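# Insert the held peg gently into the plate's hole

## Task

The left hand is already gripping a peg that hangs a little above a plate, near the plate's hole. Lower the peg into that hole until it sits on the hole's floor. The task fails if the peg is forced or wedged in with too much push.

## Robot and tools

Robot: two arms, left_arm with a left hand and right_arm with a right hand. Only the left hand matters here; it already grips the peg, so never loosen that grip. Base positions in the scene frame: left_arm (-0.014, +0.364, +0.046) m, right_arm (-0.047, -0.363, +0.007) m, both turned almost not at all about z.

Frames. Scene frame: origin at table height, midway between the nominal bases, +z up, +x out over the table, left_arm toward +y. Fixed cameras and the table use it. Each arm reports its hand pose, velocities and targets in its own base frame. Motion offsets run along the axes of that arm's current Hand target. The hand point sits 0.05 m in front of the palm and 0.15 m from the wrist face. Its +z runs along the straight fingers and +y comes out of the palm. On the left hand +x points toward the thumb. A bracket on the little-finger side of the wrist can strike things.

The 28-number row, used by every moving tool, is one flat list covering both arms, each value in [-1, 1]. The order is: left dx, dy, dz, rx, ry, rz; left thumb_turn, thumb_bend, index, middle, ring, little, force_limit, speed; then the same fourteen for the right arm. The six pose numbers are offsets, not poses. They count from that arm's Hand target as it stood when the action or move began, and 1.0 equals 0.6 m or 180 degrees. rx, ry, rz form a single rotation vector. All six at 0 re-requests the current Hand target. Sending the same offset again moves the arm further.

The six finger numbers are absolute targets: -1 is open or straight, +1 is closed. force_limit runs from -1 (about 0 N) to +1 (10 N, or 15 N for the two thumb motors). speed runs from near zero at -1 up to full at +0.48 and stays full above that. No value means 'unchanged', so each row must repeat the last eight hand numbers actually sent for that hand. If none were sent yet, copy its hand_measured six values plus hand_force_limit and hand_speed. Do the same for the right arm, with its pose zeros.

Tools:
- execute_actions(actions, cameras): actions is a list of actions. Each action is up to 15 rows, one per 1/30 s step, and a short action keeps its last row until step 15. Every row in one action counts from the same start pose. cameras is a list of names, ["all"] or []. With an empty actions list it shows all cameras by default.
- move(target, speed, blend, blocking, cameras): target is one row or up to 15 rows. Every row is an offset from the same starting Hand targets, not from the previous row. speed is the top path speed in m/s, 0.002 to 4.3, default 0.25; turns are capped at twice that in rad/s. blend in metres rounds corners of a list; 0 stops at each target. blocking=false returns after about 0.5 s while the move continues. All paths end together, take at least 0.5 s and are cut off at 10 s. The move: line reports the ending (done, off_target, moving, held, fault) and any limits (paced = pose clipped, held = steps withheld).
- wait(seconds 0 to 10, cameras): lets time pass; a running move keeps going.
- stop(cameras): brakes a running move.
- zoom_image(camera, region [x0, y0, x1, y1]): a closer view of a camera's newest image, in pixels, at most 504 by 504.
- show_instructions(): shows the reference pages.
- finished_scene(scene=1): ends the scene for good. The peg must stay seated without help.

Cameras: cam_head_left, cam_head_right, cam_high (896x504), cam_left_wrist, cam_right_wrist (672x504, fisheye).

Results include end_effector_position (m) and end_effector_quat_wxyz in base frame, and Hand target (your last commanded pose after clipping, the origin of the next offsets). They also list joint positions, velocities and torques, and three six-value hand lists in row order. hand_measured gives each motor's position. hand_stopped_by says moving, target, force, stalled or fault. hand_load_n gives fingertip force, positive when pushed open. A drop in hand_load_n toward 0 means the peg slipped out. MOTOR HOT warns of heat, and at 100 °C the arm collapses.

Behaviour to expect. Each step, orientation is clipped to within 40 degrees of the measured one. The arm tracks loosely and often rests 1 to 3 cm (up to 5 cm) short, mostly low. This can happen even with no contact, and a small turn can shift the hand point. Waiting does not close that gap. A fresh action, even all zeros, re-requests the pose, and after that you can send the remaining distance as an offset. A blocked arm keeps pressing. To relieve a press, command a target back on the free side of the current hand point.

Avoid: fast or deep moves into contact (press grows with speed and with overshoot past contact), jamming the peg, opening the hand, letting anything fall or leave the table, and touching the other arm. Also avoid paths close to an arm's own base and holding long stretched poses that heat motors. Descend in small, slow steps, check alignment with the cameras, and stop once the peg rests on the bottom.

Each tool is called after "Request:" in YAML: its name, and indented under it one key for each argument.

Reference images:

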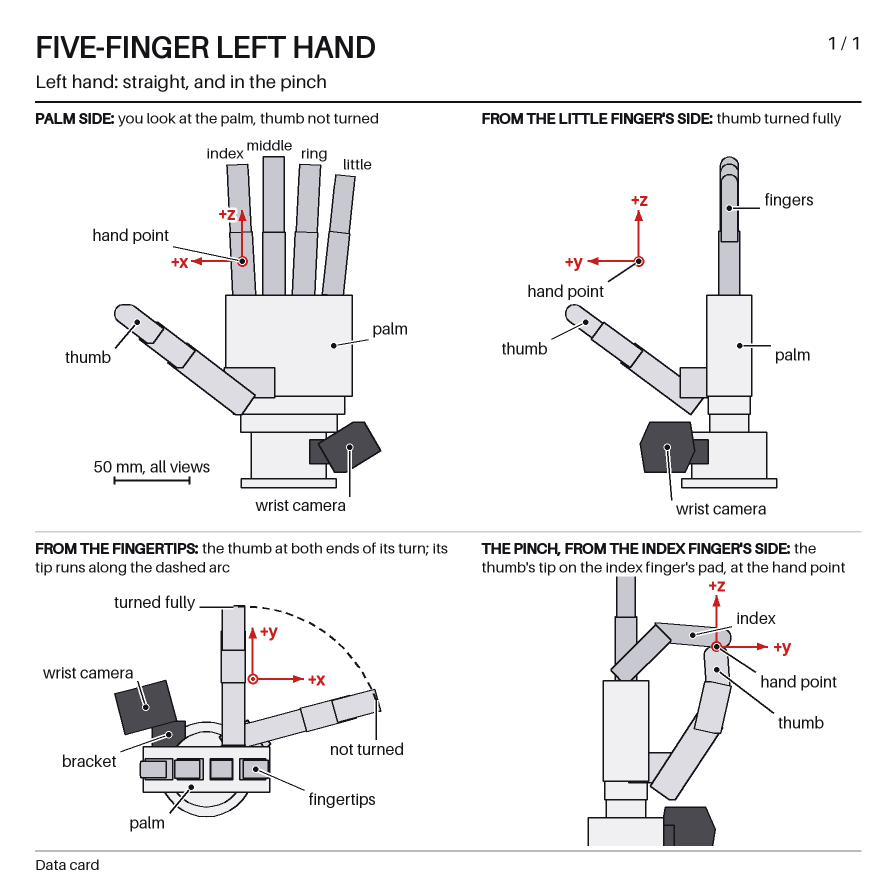

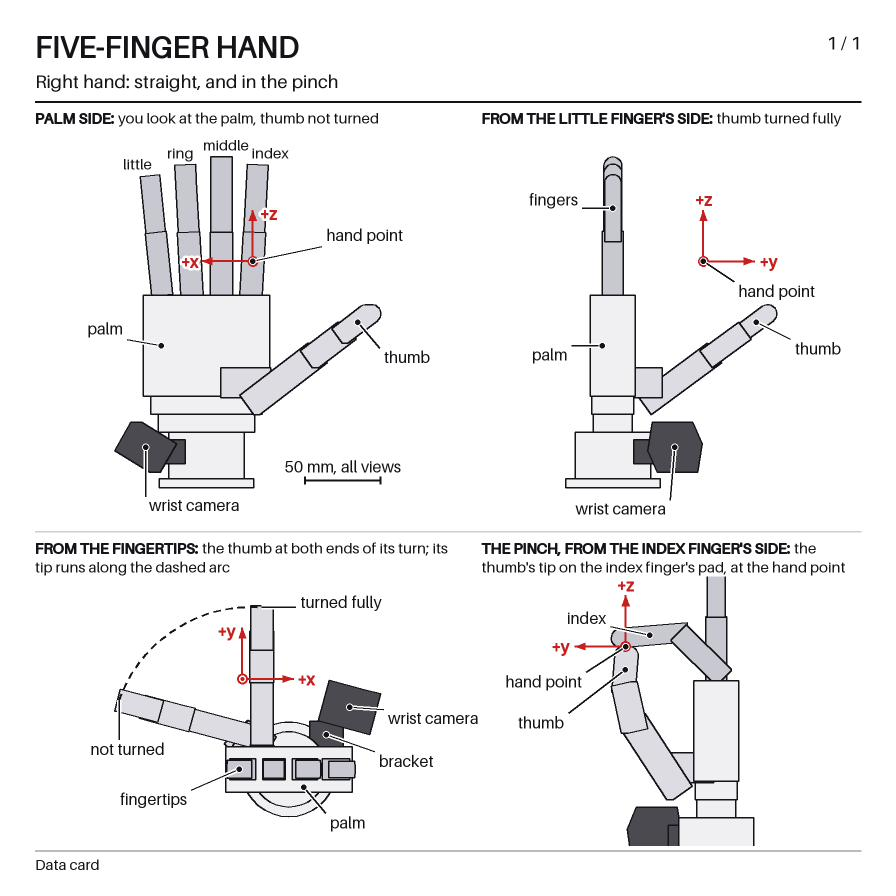

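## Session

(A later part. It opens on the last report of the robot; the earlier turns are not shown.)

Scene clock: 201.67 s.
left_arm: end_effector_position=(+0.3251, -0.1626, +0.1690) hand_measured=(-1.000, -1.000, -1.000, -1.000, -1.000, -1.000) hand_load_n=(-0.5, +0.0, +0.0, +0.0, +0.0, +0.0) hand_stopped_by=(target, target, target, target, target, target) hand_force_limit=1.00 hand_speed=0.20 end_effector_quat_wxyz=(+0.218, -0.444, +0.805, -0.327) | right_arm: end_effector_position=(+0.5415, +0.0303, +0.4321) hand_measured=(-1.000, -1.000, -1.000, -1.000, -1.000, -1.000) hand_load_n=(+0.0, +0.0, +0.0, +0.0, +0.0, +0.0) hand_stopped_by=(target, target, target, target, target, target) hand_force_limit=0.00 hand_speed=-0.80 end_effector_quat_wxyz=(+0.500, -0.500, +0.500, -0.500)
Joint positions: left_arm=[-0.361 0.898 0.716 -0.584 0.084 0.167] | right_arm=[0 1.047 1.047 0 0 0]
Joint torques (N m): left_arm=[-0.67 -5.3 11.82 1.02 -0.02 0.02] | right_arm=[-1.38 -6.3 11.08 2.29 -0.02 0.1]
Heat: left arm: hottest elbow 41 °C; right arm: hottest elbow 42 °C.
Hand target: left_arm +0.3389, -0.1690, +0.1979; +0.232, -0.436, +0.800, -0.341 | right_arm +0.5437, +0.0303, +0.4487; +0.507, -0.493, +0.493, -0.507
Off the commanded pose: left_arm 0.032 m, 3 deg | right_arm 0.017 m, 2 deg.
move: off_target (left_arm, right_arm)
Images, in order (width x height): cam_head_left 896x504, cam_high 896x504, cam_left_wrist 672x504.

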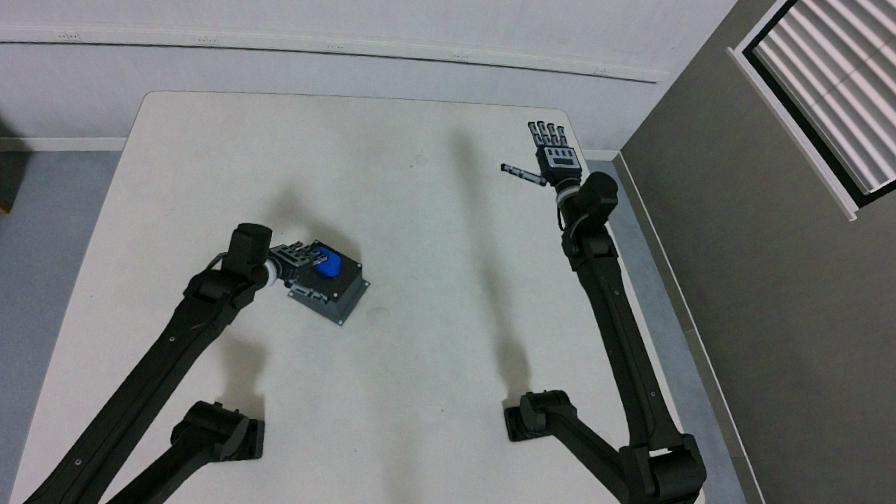

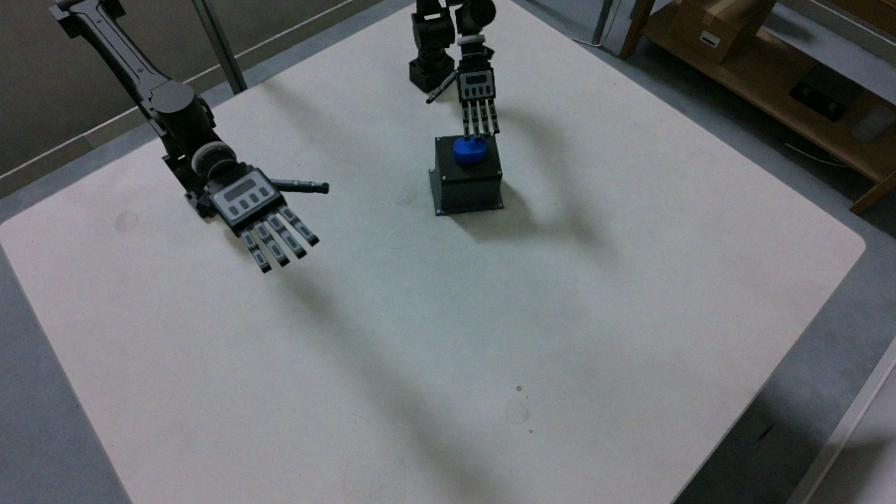

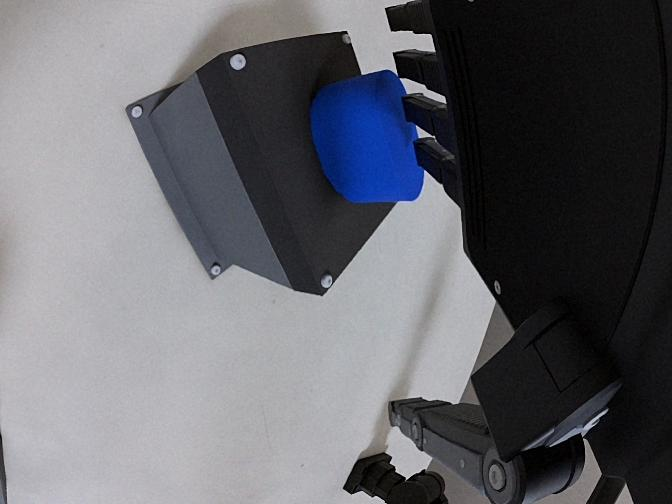

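Request:
move:
  target:
    - [0,0,0,0,0,0,-1,-1,1,-1,1,1,1,0.3,0,0,0,0,0,0,-1,-1,-1,-1,-1,-1,0,-0.8]
    - [-0.0010,0.0747,0.0560,0,0,0,-1,-1,1,-1,1,1,1,0.3,0,0,0,0,0,0,-1,-1,-1,-1,-1,-1,0,-0.8]
  speed: [0.04,0.04]
  cameras: ["cam_high","cam_left_wrist","cam_head_left"]

Request:
zoom_image:
  camera: "cam_left_wrist"
  region: [240, 30, 480, 210]

Request:
zoom_image:
  camera: "cam_high"
  region: [420, 110, 520, 190]

Scene clock: 205.40 s.
left_arm: end_effector_position=(+0.3390, -0.1691, +0.1627) hand_measured=(-1.000, -1.000, -0.788, -1.000, +1.000, +1.000) hand_load_n=(+0.0, +0.0, +1.0, +0.0, +0.5, +0.0) hand_stopped_by=(target, target, force, target, target, target) hand_force_limit=1.00 hand_speed=0.30 end_effector_quat_wxyz=(+0.238, -0.433, +0.792, -0.358) | right_arm: end_effector_position=(+0.5415, +0.0303, +0.4321) hand_measured=(-1.000, -1.000, -1.000, -1.000, -1.000, -1.000) hand_load_n=(-0.5, +0.0, +0.0, +0.0, +0.0, +0.0) hand_stopped_by=(target, target, target, target, target, target) hand_force_limit=0.00 hand_speed=-0.80 end_effector_quat_wxyz=(+0.500, -0.500, +0.500, -0.500)
Joint positions: left_arm=[-0.358 0.904 0.668 -0.45 0.098 0.166] | right_arm=[0 1.047 1.047 0 0 0]
Joint torques (N m): left_arm=[-0.03 -3.78 5.96 2.03 0.02 0.16] | right_arm=[-1.44 -6.24 11.14 2.33 -0.02 0.1]
Heat: left arm: hottest elbow 41 °C; right arm: hottest elbow 42 °C.
Hand target: left_arm +0.3374, -0.1627, +0.1422; +0.232, -0.436, +0.800, -0.341 | right_arm +0.5437, +0.0303, +0.4487; +0.507, -0.493, +0.493, -0.507
Off the commanded pose: left_arm 0.022 m, 2 deg | right_arm 0.017 m, 2 deg.
move: off_target (left_arm, right_arm)
Images, in order (width x height): cam_head_left 896x504, cam_high 896x504, cam_left_wrist 672x504.

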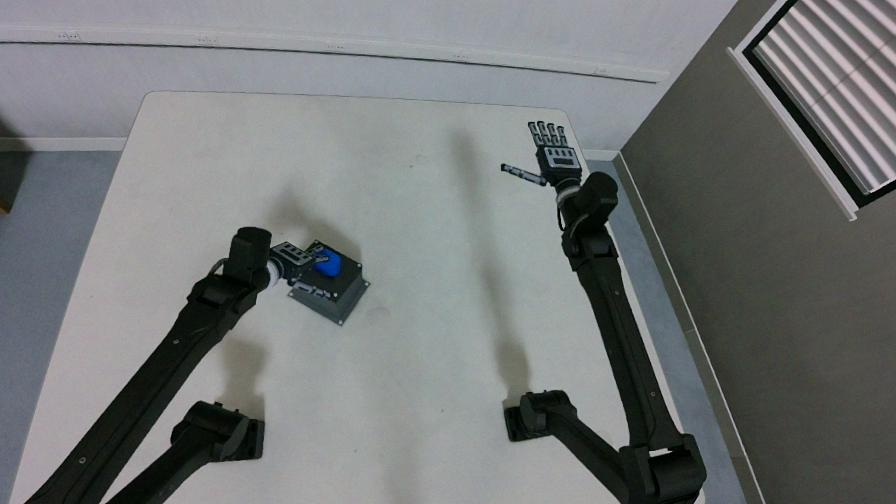

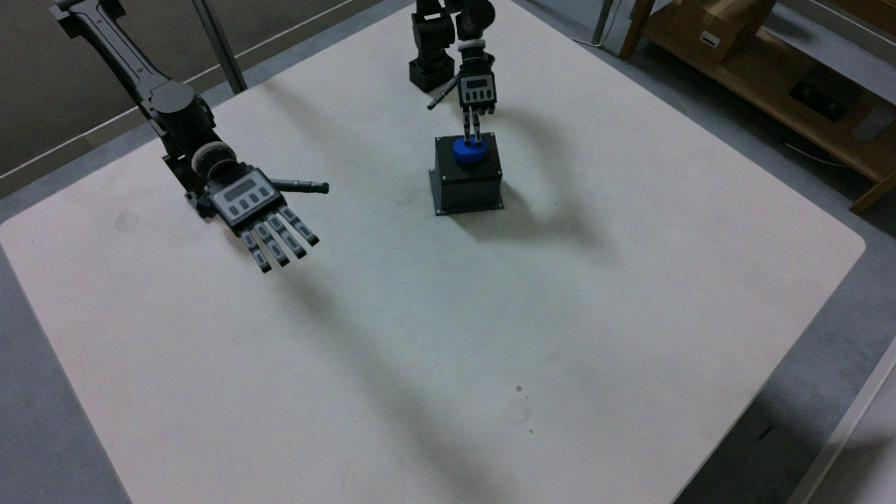

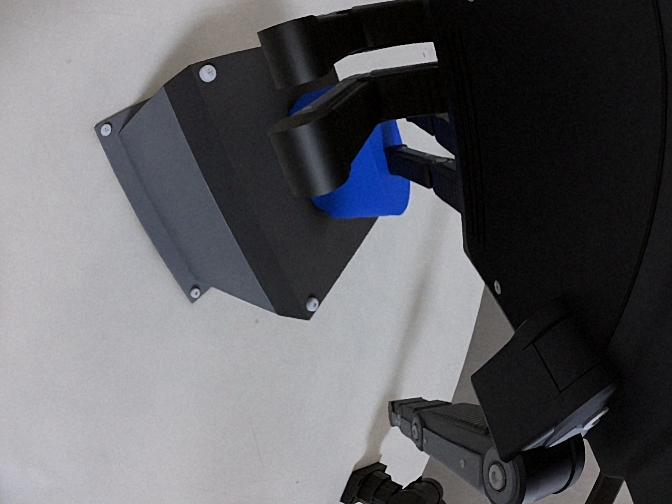

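Scaled by 2.100 from the camera's 672x504 image, which has a finer 960x720 frame.

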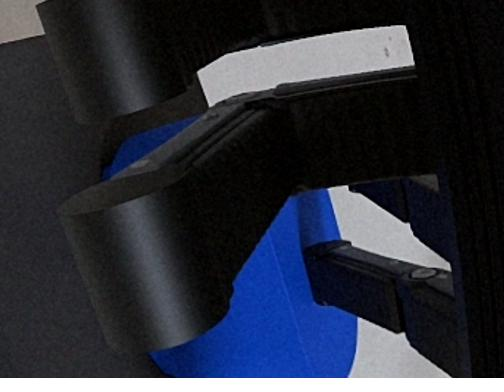

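Scaled by 5.040 from the camera's 896x504 image, which has a finer 1280x720 frame.

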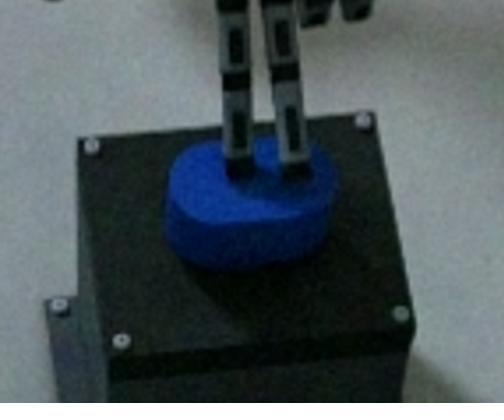

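Request:
move:
  target:
    - [-0.0108,-0.1242,-0.0828,0,0,0,-1,-1,-1,-1,1,1,1,0.3,0,0,0,0,0,0,-1,-1,-1,-1,-1,-1,0,-0.8]
    - [-0.0108,-0.1242,-0.0828,0,0,0,-1,-1,1,-1,1,1,0,0.3,0,0,0,0,0,0,-1,-1,-1,-1,-1,-1,0,-0.8]
  speed: [0.08,0.08]
  cameras: ["cam_high","cam_left_wrist","cam_head_left"]

Request:
zoom_image:
  camera: "cam_left_wrist"
  region: [240, 30, 480, 210]

Request:
zoom_image:
  camera: "cam_high"
  region: [420, 110, 520, 190]

Scene clock: 208.50 s.
left_arm: end_effector_position=(+0.3340, -0.1659, +0.2033) hand_measured=(-1.000, -1.000, +1.000, -1.000, +1.000, +1.000) hand_load_n=(+0.0, +0.0, +0.0, +0.0, +0.0, +0.0) hand_stopped_by=(target, target, target, target, target, target) hand_force_limit=0.00 hand_speed=0.30 end_effector_quat_wxyz=(+0.217, -0.443, +0.805, -0.329) | right_arm: end_effector_position=(+0.5415, +0.0303, +0.4321) hand_measured=(-1.000, -1.000, -1.000, -1.000, -1.000, -1.000) hand_load_n=(+0.0, +0.0, +0.0, +0.0, +0.0, +0.0) hand_stopped_by=(target, target, target, target, target, target) hand_force_limit=0.00 hand_speed=-0.80 end_effector_quat_wxyz=(+0.500, -0.500, +0.500, -0.500)
Joint positions: left_arm=[-0.357 0.912 0.812 -0.664 0.092 0.168] | right_arm=[0 1.047 1.047 0 0 0]
Joint torques (N m): left_arm=[-0.44 -5.36 11.93 0.94 0 0.08] | right_arm=[-1.49 -6.36 11.08 2.32 -0.02 0.1]
Heat: left arm: hottest elbow 42 °C; right arm: hottest elbow 42 °C.
Hand target: left_arm +0.3478, -0.1689, +0.2311; +0.232, -0.436, +0.800, -0.342 | right_arm +0.5437, +0.0303, +0.4487; +0.507, -0.493, +0.493, -0.507
Off the commanded pose: left_arm 0.031 m, 2 deg | right_arm 0.017 m, 2 deg.
move: off_target (left_arm, right_arm); target 2's new numbers were sent with left_arm's hand 0.031 m and 2 deg from that target
Images, in order (width x height): cam_head_left 896x504, cam_high 896x504, cam_left_wrist 672x504.

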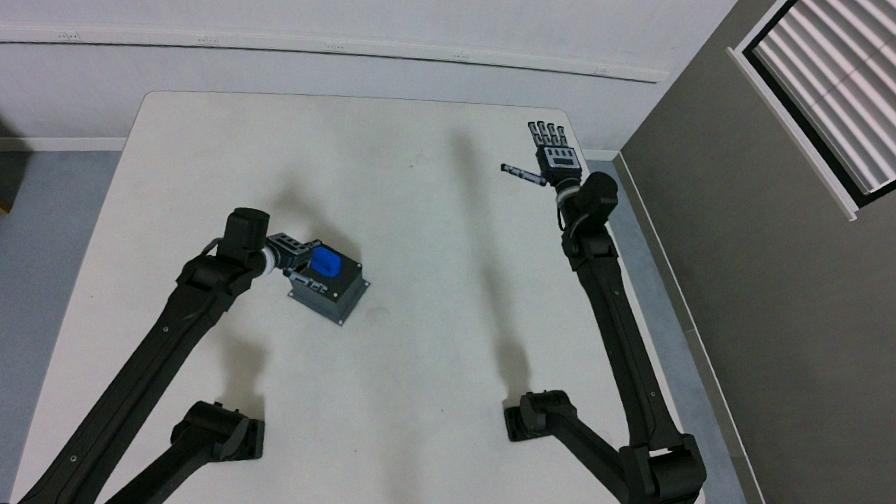

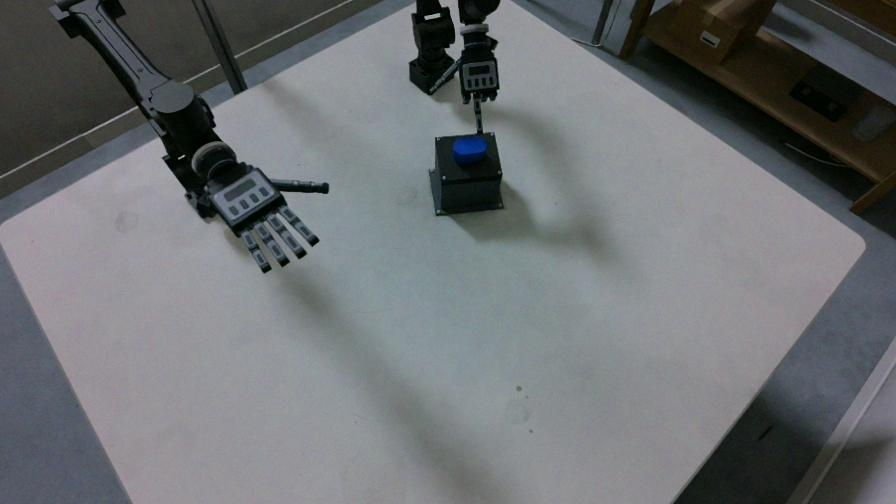

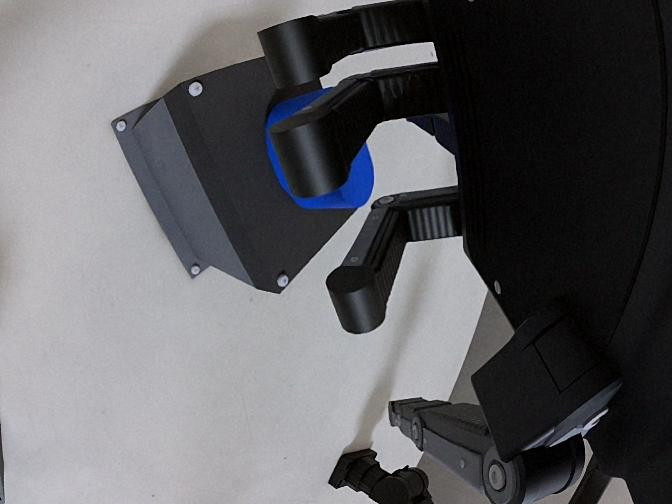

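Scaled by 2.100 from the camera's 672x504 image, which has a finer 960x720 frame.

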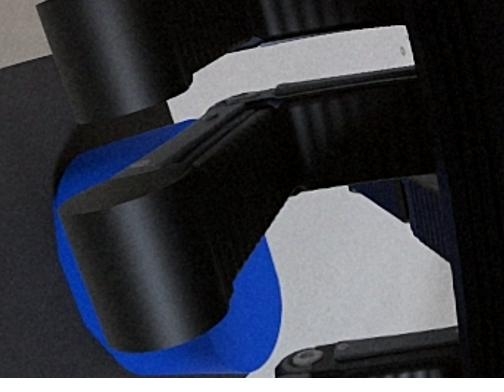

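Scaled by 5.040 from the camera's 896x504 image, which has a finer 1280x720 frame.

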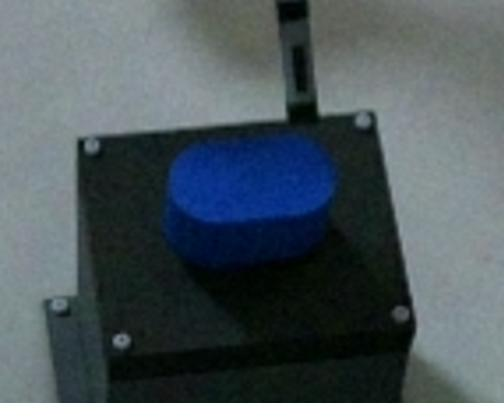

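Request:
move:
  target:
    - [0.0102,0.1173,0.0782,0,0,0,-1,-1,1,-1,1,1,0,0.3,0,0,0,0,0,0,-1,-1,-1,-1,-1,-1,0,-0.8]
    - [0.0126,0.1449,0.0966,0,0,0,-1,-1,1,-1,1,1,0,0.3,0,0,0,0,0,0,-1,-1,-1,-1,-1,-1,0,-0.8]
  speed: [0.06,0.02]
  cameras: ["cam_high","cam_left_wrist","cam_head_left"]

Request:
zoom_image:
  camera: "cam_left_wrist"
  region: [240, 30, 480, 210]

Request:
zoom_image:
  camera: "cam_high"
  region: [420, 110, 520, 190]

Scene clock: 212.20 s.
left_arm: end_effector_position=(+0.3403, -0.1686, +0.1502) hand_measured=(-1.000, -1.000, +1.000, -1.000, +1.000, +1.000) hand_load_n=(-0.5, +0.0, +0.0, +0.5, +0.0, +0.0) hand_stopped_by=(target, target, target, target, target, target) hand_force_limit=0.00 hand_speed=0.30 end_effector_quat_wxyz=(+0.241, -0.432, +0.791, -0.360) | right_arm: end_effector_position=(+0.5415, +0.0303, +0.4321) hand_measured=(-1.000, -1.000, -1.000, -1.000, -1.000, -1.000) hand_load_n=(+0.0, +0.0, +0.0, +0.0, -0.5, -0.5) hand_stopped_by=(target, target, target, target, target, target) hand_force_limit=0.00 hand_speed=-0.80 end_effector_quat_wxyz=(+0.500, -0.500, +0.500, -0.500)
Joint positions: left_arm=[-0.356 0.913 0.635 -0.4 0.098 0.169] | right_arm=[0 1.047 1.047 0 0 0]
Joint torques (N m): left_arm=[0.32 -3.66 5.65 1.74 0.08 0.13] | right_arm=[-1.49 -6.3 11.1 2.32 -0.02 0.1]
Heat: left arm: hottest elbow 41 °C; right arm: hottest elbow 42 °C.
Hand target: left_arm +0.3357, -0.1618, +0.1272; +0.232, -0.436, +0.800, -0.341 | right_arm +0.5437, +0.0303, +0.4487; +0.507, -0.493, +0.493, -0.507
Off the commanded pose: left_arm 0.024 m, 3 deg | right_arm 0.017 m, 2 deg.
move: off_target (left_arm, right_arm)
Images, in order (width x height): cam_head_left 896x504, cam_high 896x504, cam_left_wrist 672x504.

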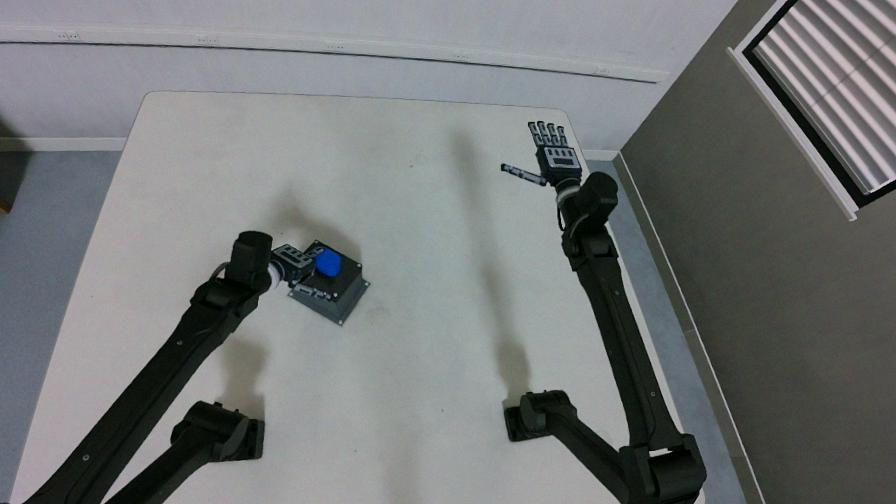

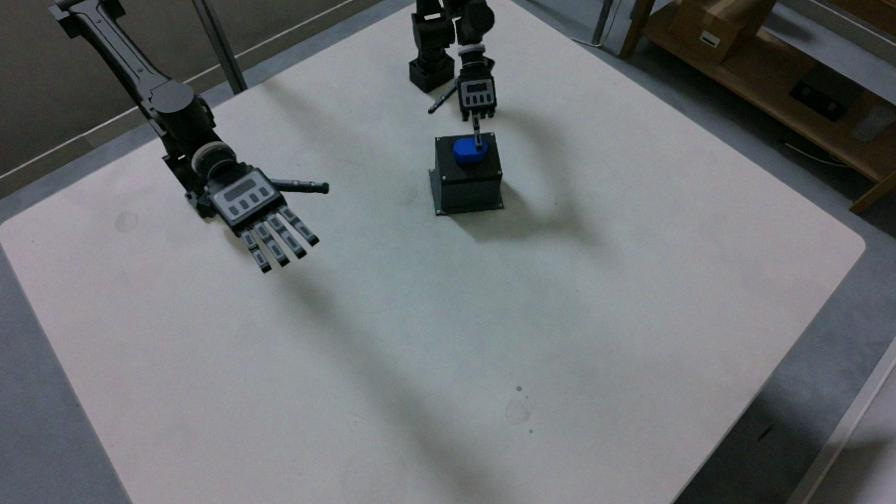

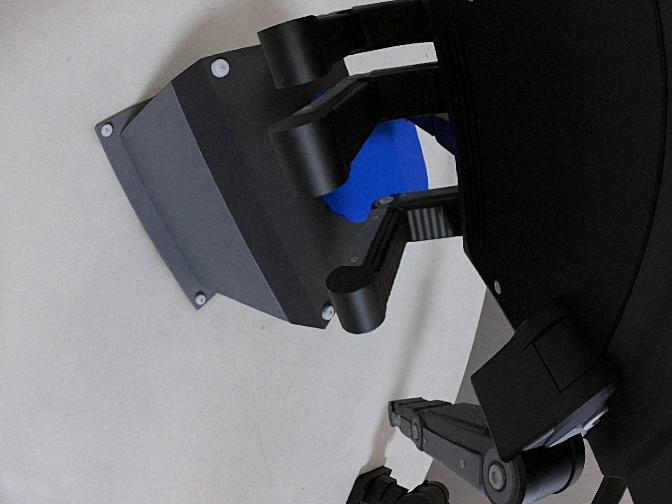

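Scaled by 2.100 from the camera's 672x504 image, which has a finer 960x720 frame.

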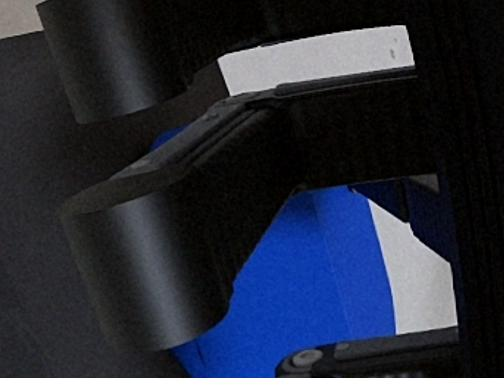

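Scaled by 5.040 from the camera's 896x504 image, which has a finer 1280x720 frame.

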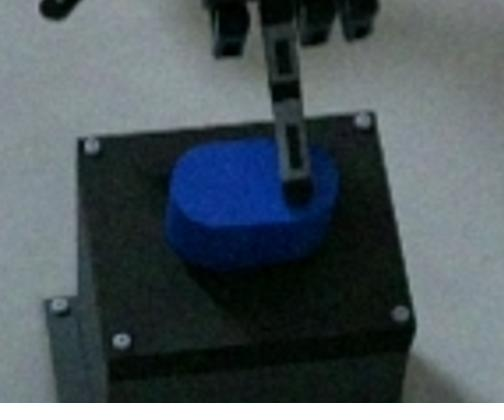

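Request:
move:
  target:
    - [-0.0096,-0.1106,-0.0737,0,0,0,-1,-1,1,-1,1,1,0,0.3,0,0,0,0,0,0,-1,-1,-1,-1,-1,-1,0,-0.8]
    - [0.0602,-0.1145,-0.0778,0,0,0,-1,-1,1,-1,1,1,0,0.3,0,0,0,0,0,0,-1,-1,-1,-1,-1,-1,0,-0.8]
  speed: [0.08,0.08]
  cameras: ["cam_high","cam_left_wrist","cam_head_left"]

Request:
zoom_image:
  camera: "cam_high"
  region: [420, 110, 520, 190]

Scene clock: 215.37 s.
left_arm: end_effector_position=(+0.3150, -0.1942, +0.1771) hand_measured=(-1.000, -1.000, +1.000, -1.000, +1.000, +1.000) hand_load_n=(+0.0, +0.0, +0.0, +0.0, +0.0, +0.0) hand_stopped_by=(target, target, target, target, target, target) hand_force_limit=0.00 hand_speed=0.30 end_effector_quat_wxyz=(+0.222, -0.439, +0.809, -0.321) | right_arm: end_effector_position=(+0.5415, +0.0303, +0.4321) hand_measured=(-1.000, -1.000, -1.000, -1.000, -1.000, -1.000) hand_load_n=(+0.0, +0.0, +0.0, +0.0, +0.0, +0.0) hand_stopped_by=(target, target, target, target, target, target) hand_force_limit=0.00 hand_speed=-0.80 end_effector_quat_wxyz=(+0.500, -0.500, +0.500, -0.500)
Joint positions: left_arm=[-0.492 0.91 0.747 -0.606 -0.017 0.092] | right_arm=[0 1.047 1.047 0 0 0]
Joint torques (N m): left_arm=[-1.2 -6.65 11.23 0.94 -0.07 -0.13] | right_arm=[-1.49 -6.3 11.1 2.3 -0.02 0.1]
Heat: left arm: hottest elbow 42 °C; right arm: hottest elbow 42 °C.
Hand target: left_arm +0.3231, -0.2031, +0.2069; +0.232, -0.436, +0.800, -0.342 | right_arm +0.5437, +0.0303, +0.4487; +0.507, -0.493, +0.493, -0.507
Off the commanded pose: left_arm 0.032 m, 3 deg | right_arm 0.017 m, 2 deg.
move: off_target (left_arm, right_arm)
Images, in order (width x height): cam_head_left 896x504, cam_high 896x504, cam_left_wrist 672x504.

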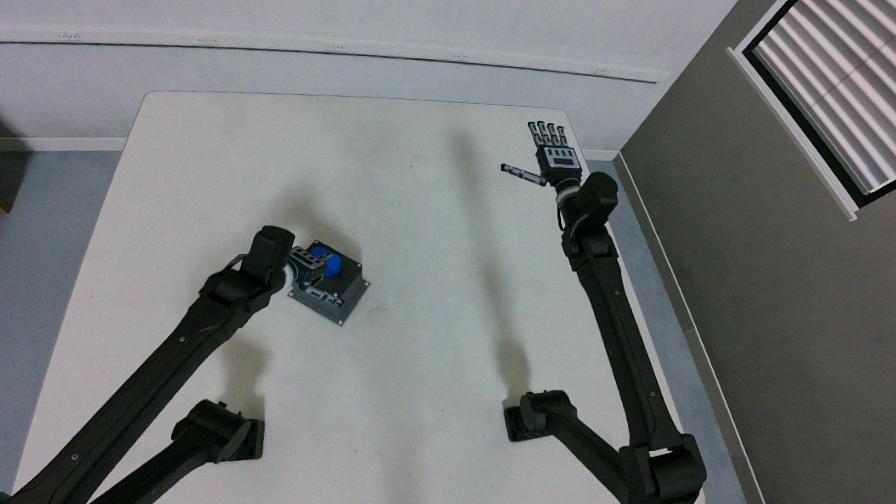

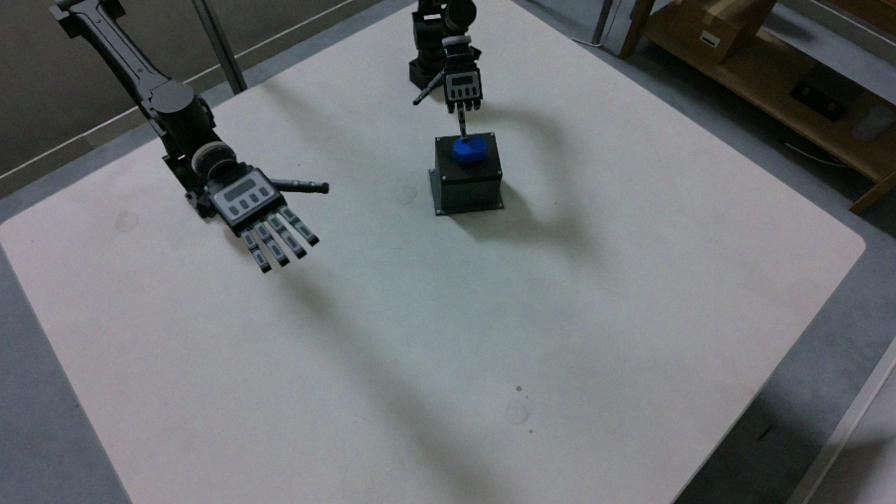

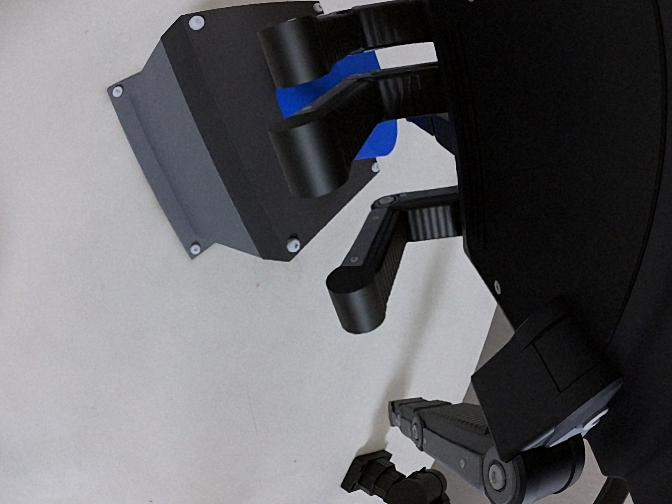

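Scaled by 5.040 from the camera's 896x504 image, which has a finer 1280x720 frame.

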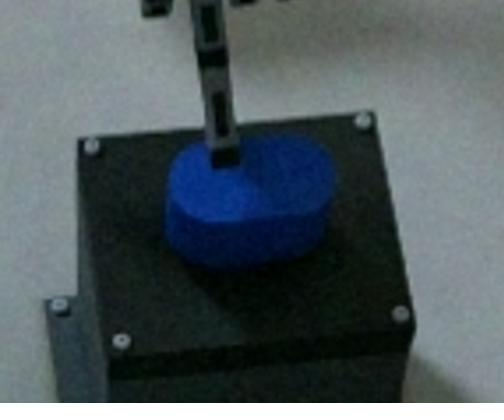

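Request:
move:
  target:
    - [0.0238,0.0821,0.0543,0,0,0,-1,-1,1,-1,1,1,0,0.3,0,0,0,0,0,0,-1,-1,-1,-1,-1,-1,0,-0.8]
    - [0.0262,0.1097,0.0727,0,0,0,-1,-1,1,-1,1,1,0,0.3,0,0,0,0,0,0,-1,-1,-1,-1,-1,-1,0,-0.8]
  speed: [0.05,0.02]
  cameras: ["cam_high","cam_left_wrist","cam_head_left"]

Request:
zoom_image:
  camera: "cam_left_wrist"
  region: [240, 10, 480, 190]

Request:
zoom_image:
  camera: "cam_high"
  region: [420, 110, 520, 190]

Scene clock: 218.57 s.
left_arm: end_effector_position=(+0.3196, -0.2071, +0.1499) hand_measured=(-1.000, -1.000, +1.000, -1.000, +1.000, +1.000) hand_load_n=(+0.0, +0.0, +0.0, +0.5, +0.0, +0.0) hand_stopped_by=(target, target, target, target, target, target) hand_force_limit=0.00 hand_speed=0.30 end_effector_quat_wxyz=(+0.245, -0.432, +0.791, -0.357) | right_arm: end_effector_position=(+0.5415, +0.0303, +0.4321) hand_measured=(-1.000, -1.000, -1.000, -1.000, -1.000, -1.000) hand_load_n=(-0.5, +0.0, +0.0, +0.0, +0.0, +0.0) hand_stopped_by=(target, target, target, target, target, target) hand_force_limit=0.00 hand_speed=-0.80 end_effector_quat_wxyz=(+0.500, -0.500, +0.500, -0.500)
Joint positions: left_arm=[-0.527 0.905 0.63 -0.401 -0.046 0.065] | right_arm=[0 1.047 1.047 0 0 0]
Joint torques (N m): left_arm=[-1.32 -4.37 5.41 1.51 -0.07 -0.07] | right_arm=[-1.38 -6.3 11.08 2.33 -0.02 0.1]
Heat: left arm: hottest elbow 41 °C; right arm: hottest elbow 42 °C.
Hand target: left_arm +0.3087, -0.2062, +0.1277; +0.232, -0.436, +0.800, -0.341 | right_arm +0.5437, +0.0303, +0.4487; +0.507, -0.493, +0.493, -0.507
Off the commanded pose: left_arm 0.025 m, 3 deg | right_arm 0.017 m, 2 deg.
move: off_target (left_arm, right_arm)
Images, in order (width x height): cam_head_left 896x504, cam_high 896x504, cam_left_wrist 672x504.

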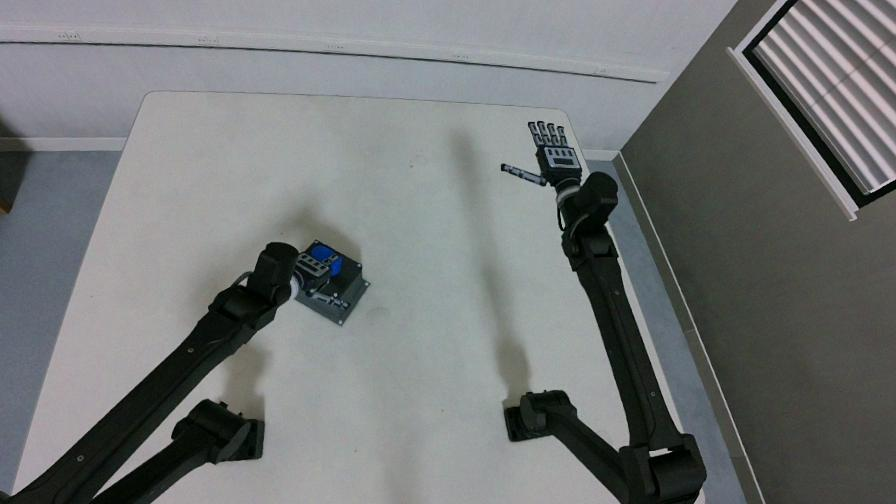

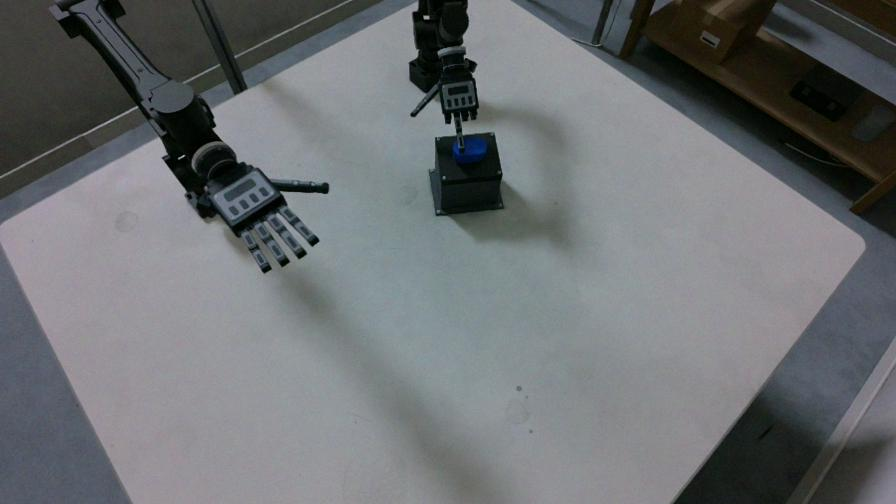

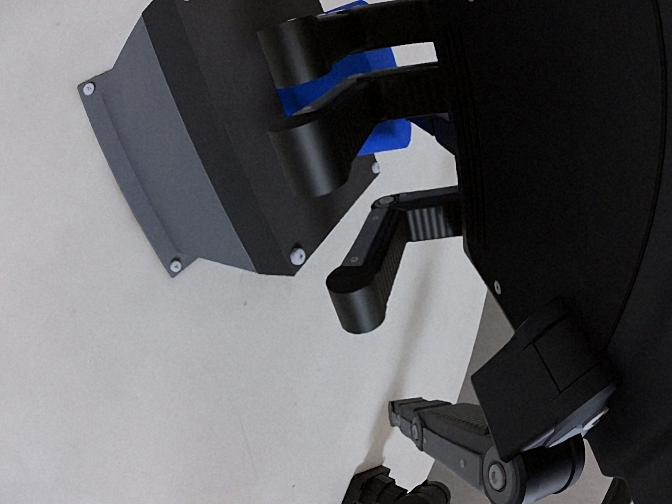

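Scaled by 2.100 from the camera's 672x504 image, which has a finer 960x720 frame.

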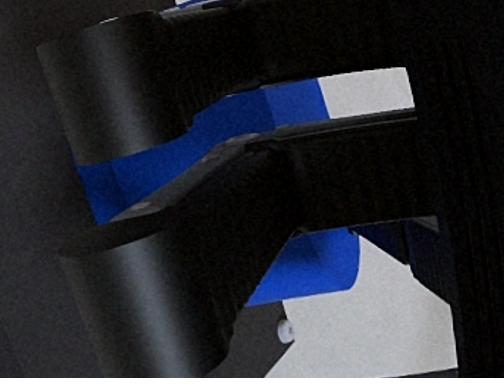

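Scaled by 5.040 from the camera's 896x504 image, which has a finer 1280x720 frame.

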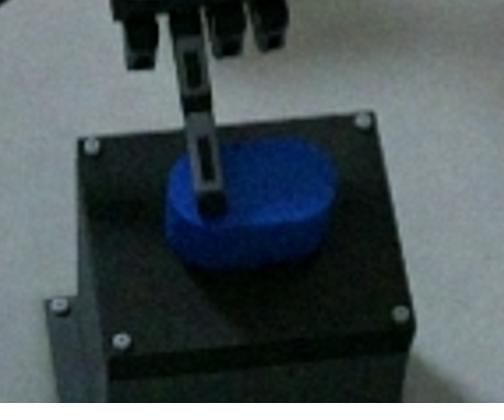

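Request:
move:
  target:
    - [-0.0108,-0.1242,-0.0828,0,0,0,-1,-1,1,-1,1,1,0,0.3,0,0,0,0,0,0,-1,-1,-1,-1,-1,-1,0,-0.8]
    - [-0.0118,-0.0780,-0.1521,0,0,0,-1,-1,1,1,1,1,0,0.3,0,0,0,0,0,0,-1,-1,-1,-1,-1,-1,0,-0.8]
  speed: [0.08,0.08]
  cameras: ["cam_high","cam_left_wrist","cam_head_left"]

Request:
zoom_image:
  camera: "cam_high"
  region: [420, 110, 520, 190]

Scene clock: 222.67 s.
left_arm: end_effector_position=(+0.2805, -0.1840, +0.2183) hand_measured=(-1.000, -1.000, +1.000, +1.000, +1.000, +1.000) hand_load_n=(+0.0, +0.0, +0.0, +0.0, +0.0, +0.0) hand_stopped_by=(target, target, target, target, target, target) hand_force_limit=0.00 hand_speed=0.30 end_effector_quat_wxyz=(+0.234, -0.438, +0.800, -0.338) | right_arm: end_effector_position=(+0.5415, +0.0303, +0.4321) hand_measured=(-1.000, -1.000, -1.000, -1.000, -1.000, -1.000) hand_load_n=(-0.5, +0.0, +0.0, +0.0, +0.0, +0.0) hand_stopped_by=(target, target, target, target, target, target) hand_force_limit=0.00 hand_speed=-0.80 end_effector_quat_wxyz=(+0.500, -0.500, +0.500, -0.500)
Joint positions: left_arm=[-0.527 0.755 0.765 -0.734 -0.047 0.064] | right_arm=[0 1.047 1.047 0 0 0]
Joint torques (N m): left_arm=[-1.38 -4.66 8.38 1.01 0 -0.07] | right_arm=[-1.38 -6.24 11.12 2.35 -0.02 0.1]
Heat: left arm: hottest elbow 42 °C; right arm: hottest elbow 42 °C.
Hand target: left_arm +0.2766, -0.1867, +0.2233; +0.232, -0.436, +0.800, -0.341 | right_arm +0.5437, +0.0303, +0.4487; +0.507, -0.493, +0.493, -0.507
Off the commanded pose: left_arm 0.007 m, 1 deg | right_arm 0.017 m, 2 deg.
move: off_target (right_arm)
Images, in order (width x height): cam_head_left 896x504, cam_high 896x504, cam_left_wrist 672x504.

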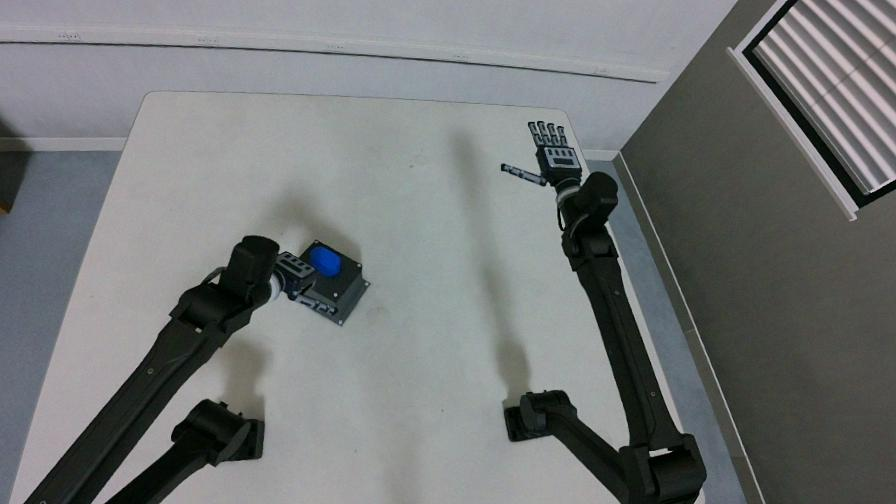

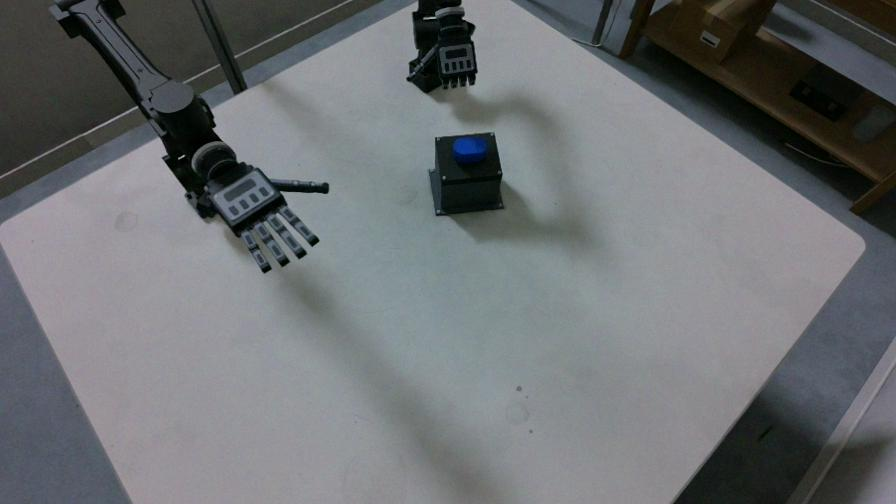

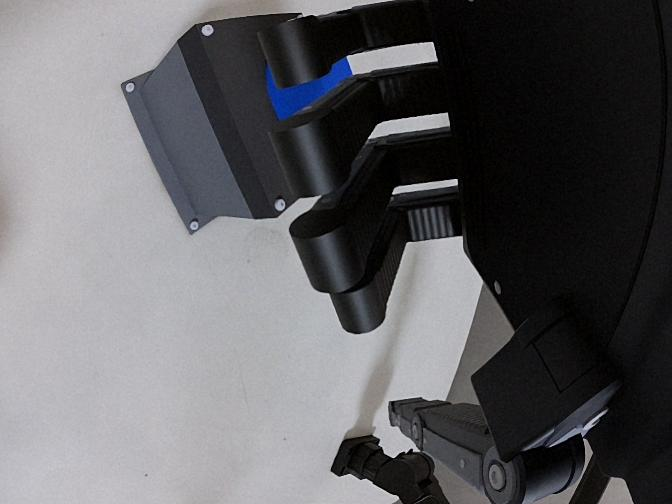

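Scaled by 5.040 from the camera's 896x504 image, which has a finer 1280x720 frame.

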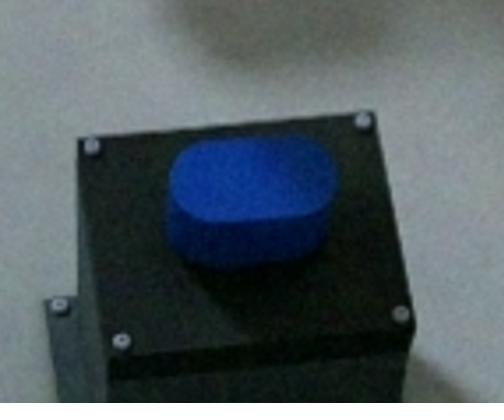

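Request:
move:
  target:
    - [0,0,0,0,0,0,-1,-1,-1,-1,-1,-1,0,0.4,0,0,0,0,0,0,-1,-1,-1,-1,-1,-1,0,-0.8]
    - [0.0055,0.1382,-0.0280,0,0,0,-1,-1,-1,-1,-1,-1,0,0.4,0,0,0,0,0,0,-1,-1,-1,-1,-1,-1,0,-0.8]
  speed: [0.1,0.1]
  cameras: ["cam_high","cam_left_wrist","cam_head_left"]

Request:
zoom_image:
  camera: "cam_left_wrist"
  region: [200, 0, 440, 180]

Scene clock: 225.27 s.
left_arm: end_effector_position=(+0.2255, -0.1524, +0.1781) hand_measured=(-1.000, -1.000, -1.000, -1.000, -1.000, -1.000) hand_load_n=(+0.0, +0.0, +0.0, +0.0, +0.0, +0.0) hand_stopped_by=(target, target, target, target, target, target) hand_force_limit=0.00 hand_speed=0.40 end_effector_quat_wxyz=(+0.238, -0.436, +0.796, -0.345) | right_arm: end_effector_position=(+0.5415, +0.0303, +0.4321) hand_measured=(-1.000, -1.000, -1.000, -1.000, -1.000, -1.000) hand_load_n=(+0.0, +0.0, +0.0, -0.5, +0.0, +0.0) hand_stopped_by=(target, target, target, target, target, target) hand_force_limit=0.00 hand_speed=-0.80 end_effector_quat_wxyz=(+0.500, -0.500, +0.500, -0.500)
Joint positions: left_arm=[-0.527 0.514 0.577 -0.769 -0.046 0.064] | right_arm=[0 1.047 1.047 0 0 0]
Joint torques (N m): left_arm=[-1.03 -2.26 7.06 0.96 0.04 -0.07] | right_arm=[-1.44 -6.24 11.08 2.32 -0.02 0.1]
Heat: left arm: hottest elbow 42 °C; right arm: hottest elbow 42 °C.
Hand target: left_arm +0.2190, -0.1518, +0.1722; +0.232, -0.436, +0.800, -0.341 | right_arm +0.5437, +0.0303, +0.4487; +0.507, -0.493, +0.493, -0.507
Off the commanded pose: left_arm 0.009 m, 1 deg | right_arm 0.017 m, 2 deg.
move: off_target (right_arm)
Images, in order (width x height): cam_head_left 896x504, cam_high 896x504, cam_left_wrist 672x504.

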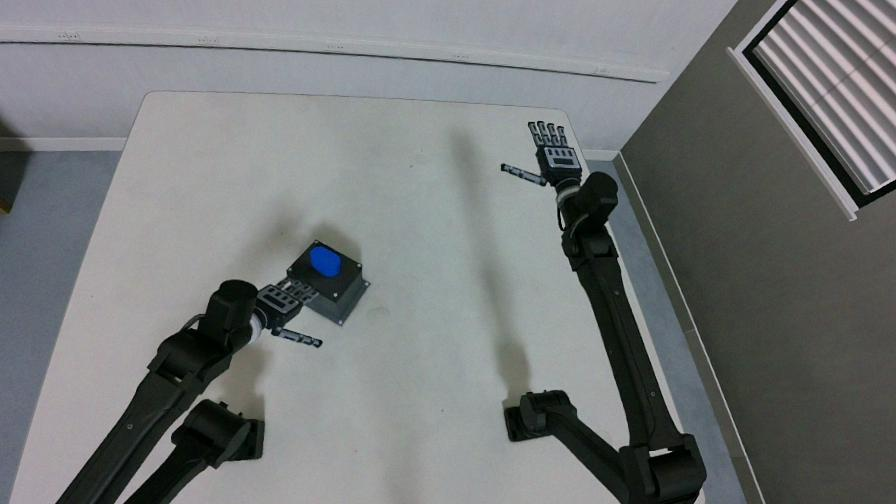

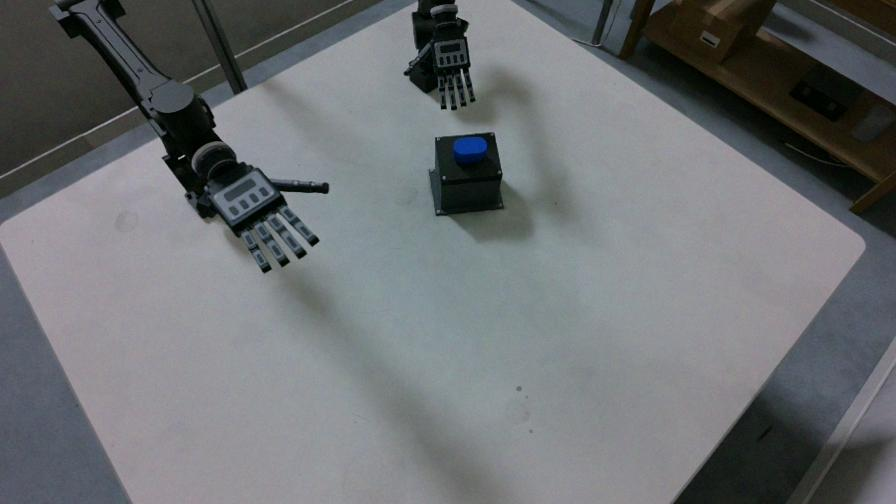

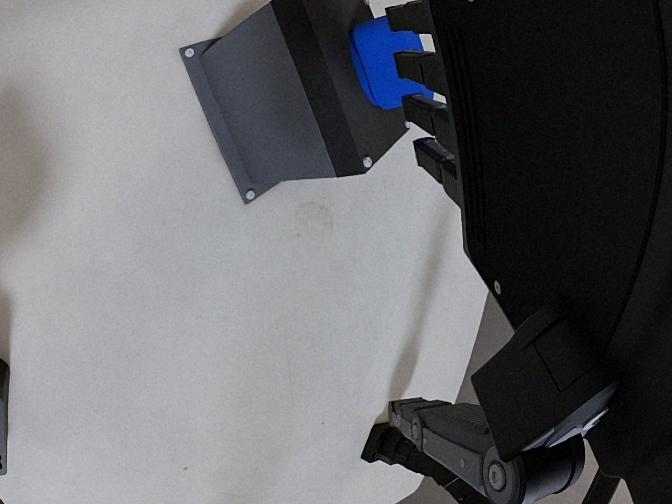

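Scaled by 2.100 from the camera's 672x504 image, which has a finer 960x720 frame.

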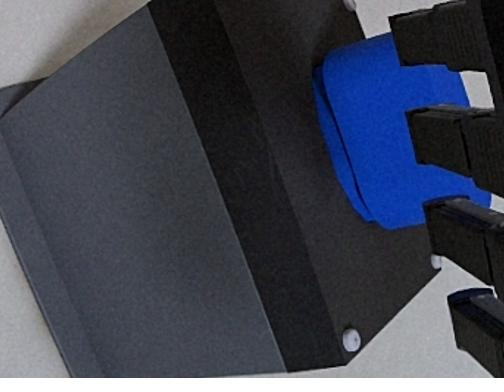

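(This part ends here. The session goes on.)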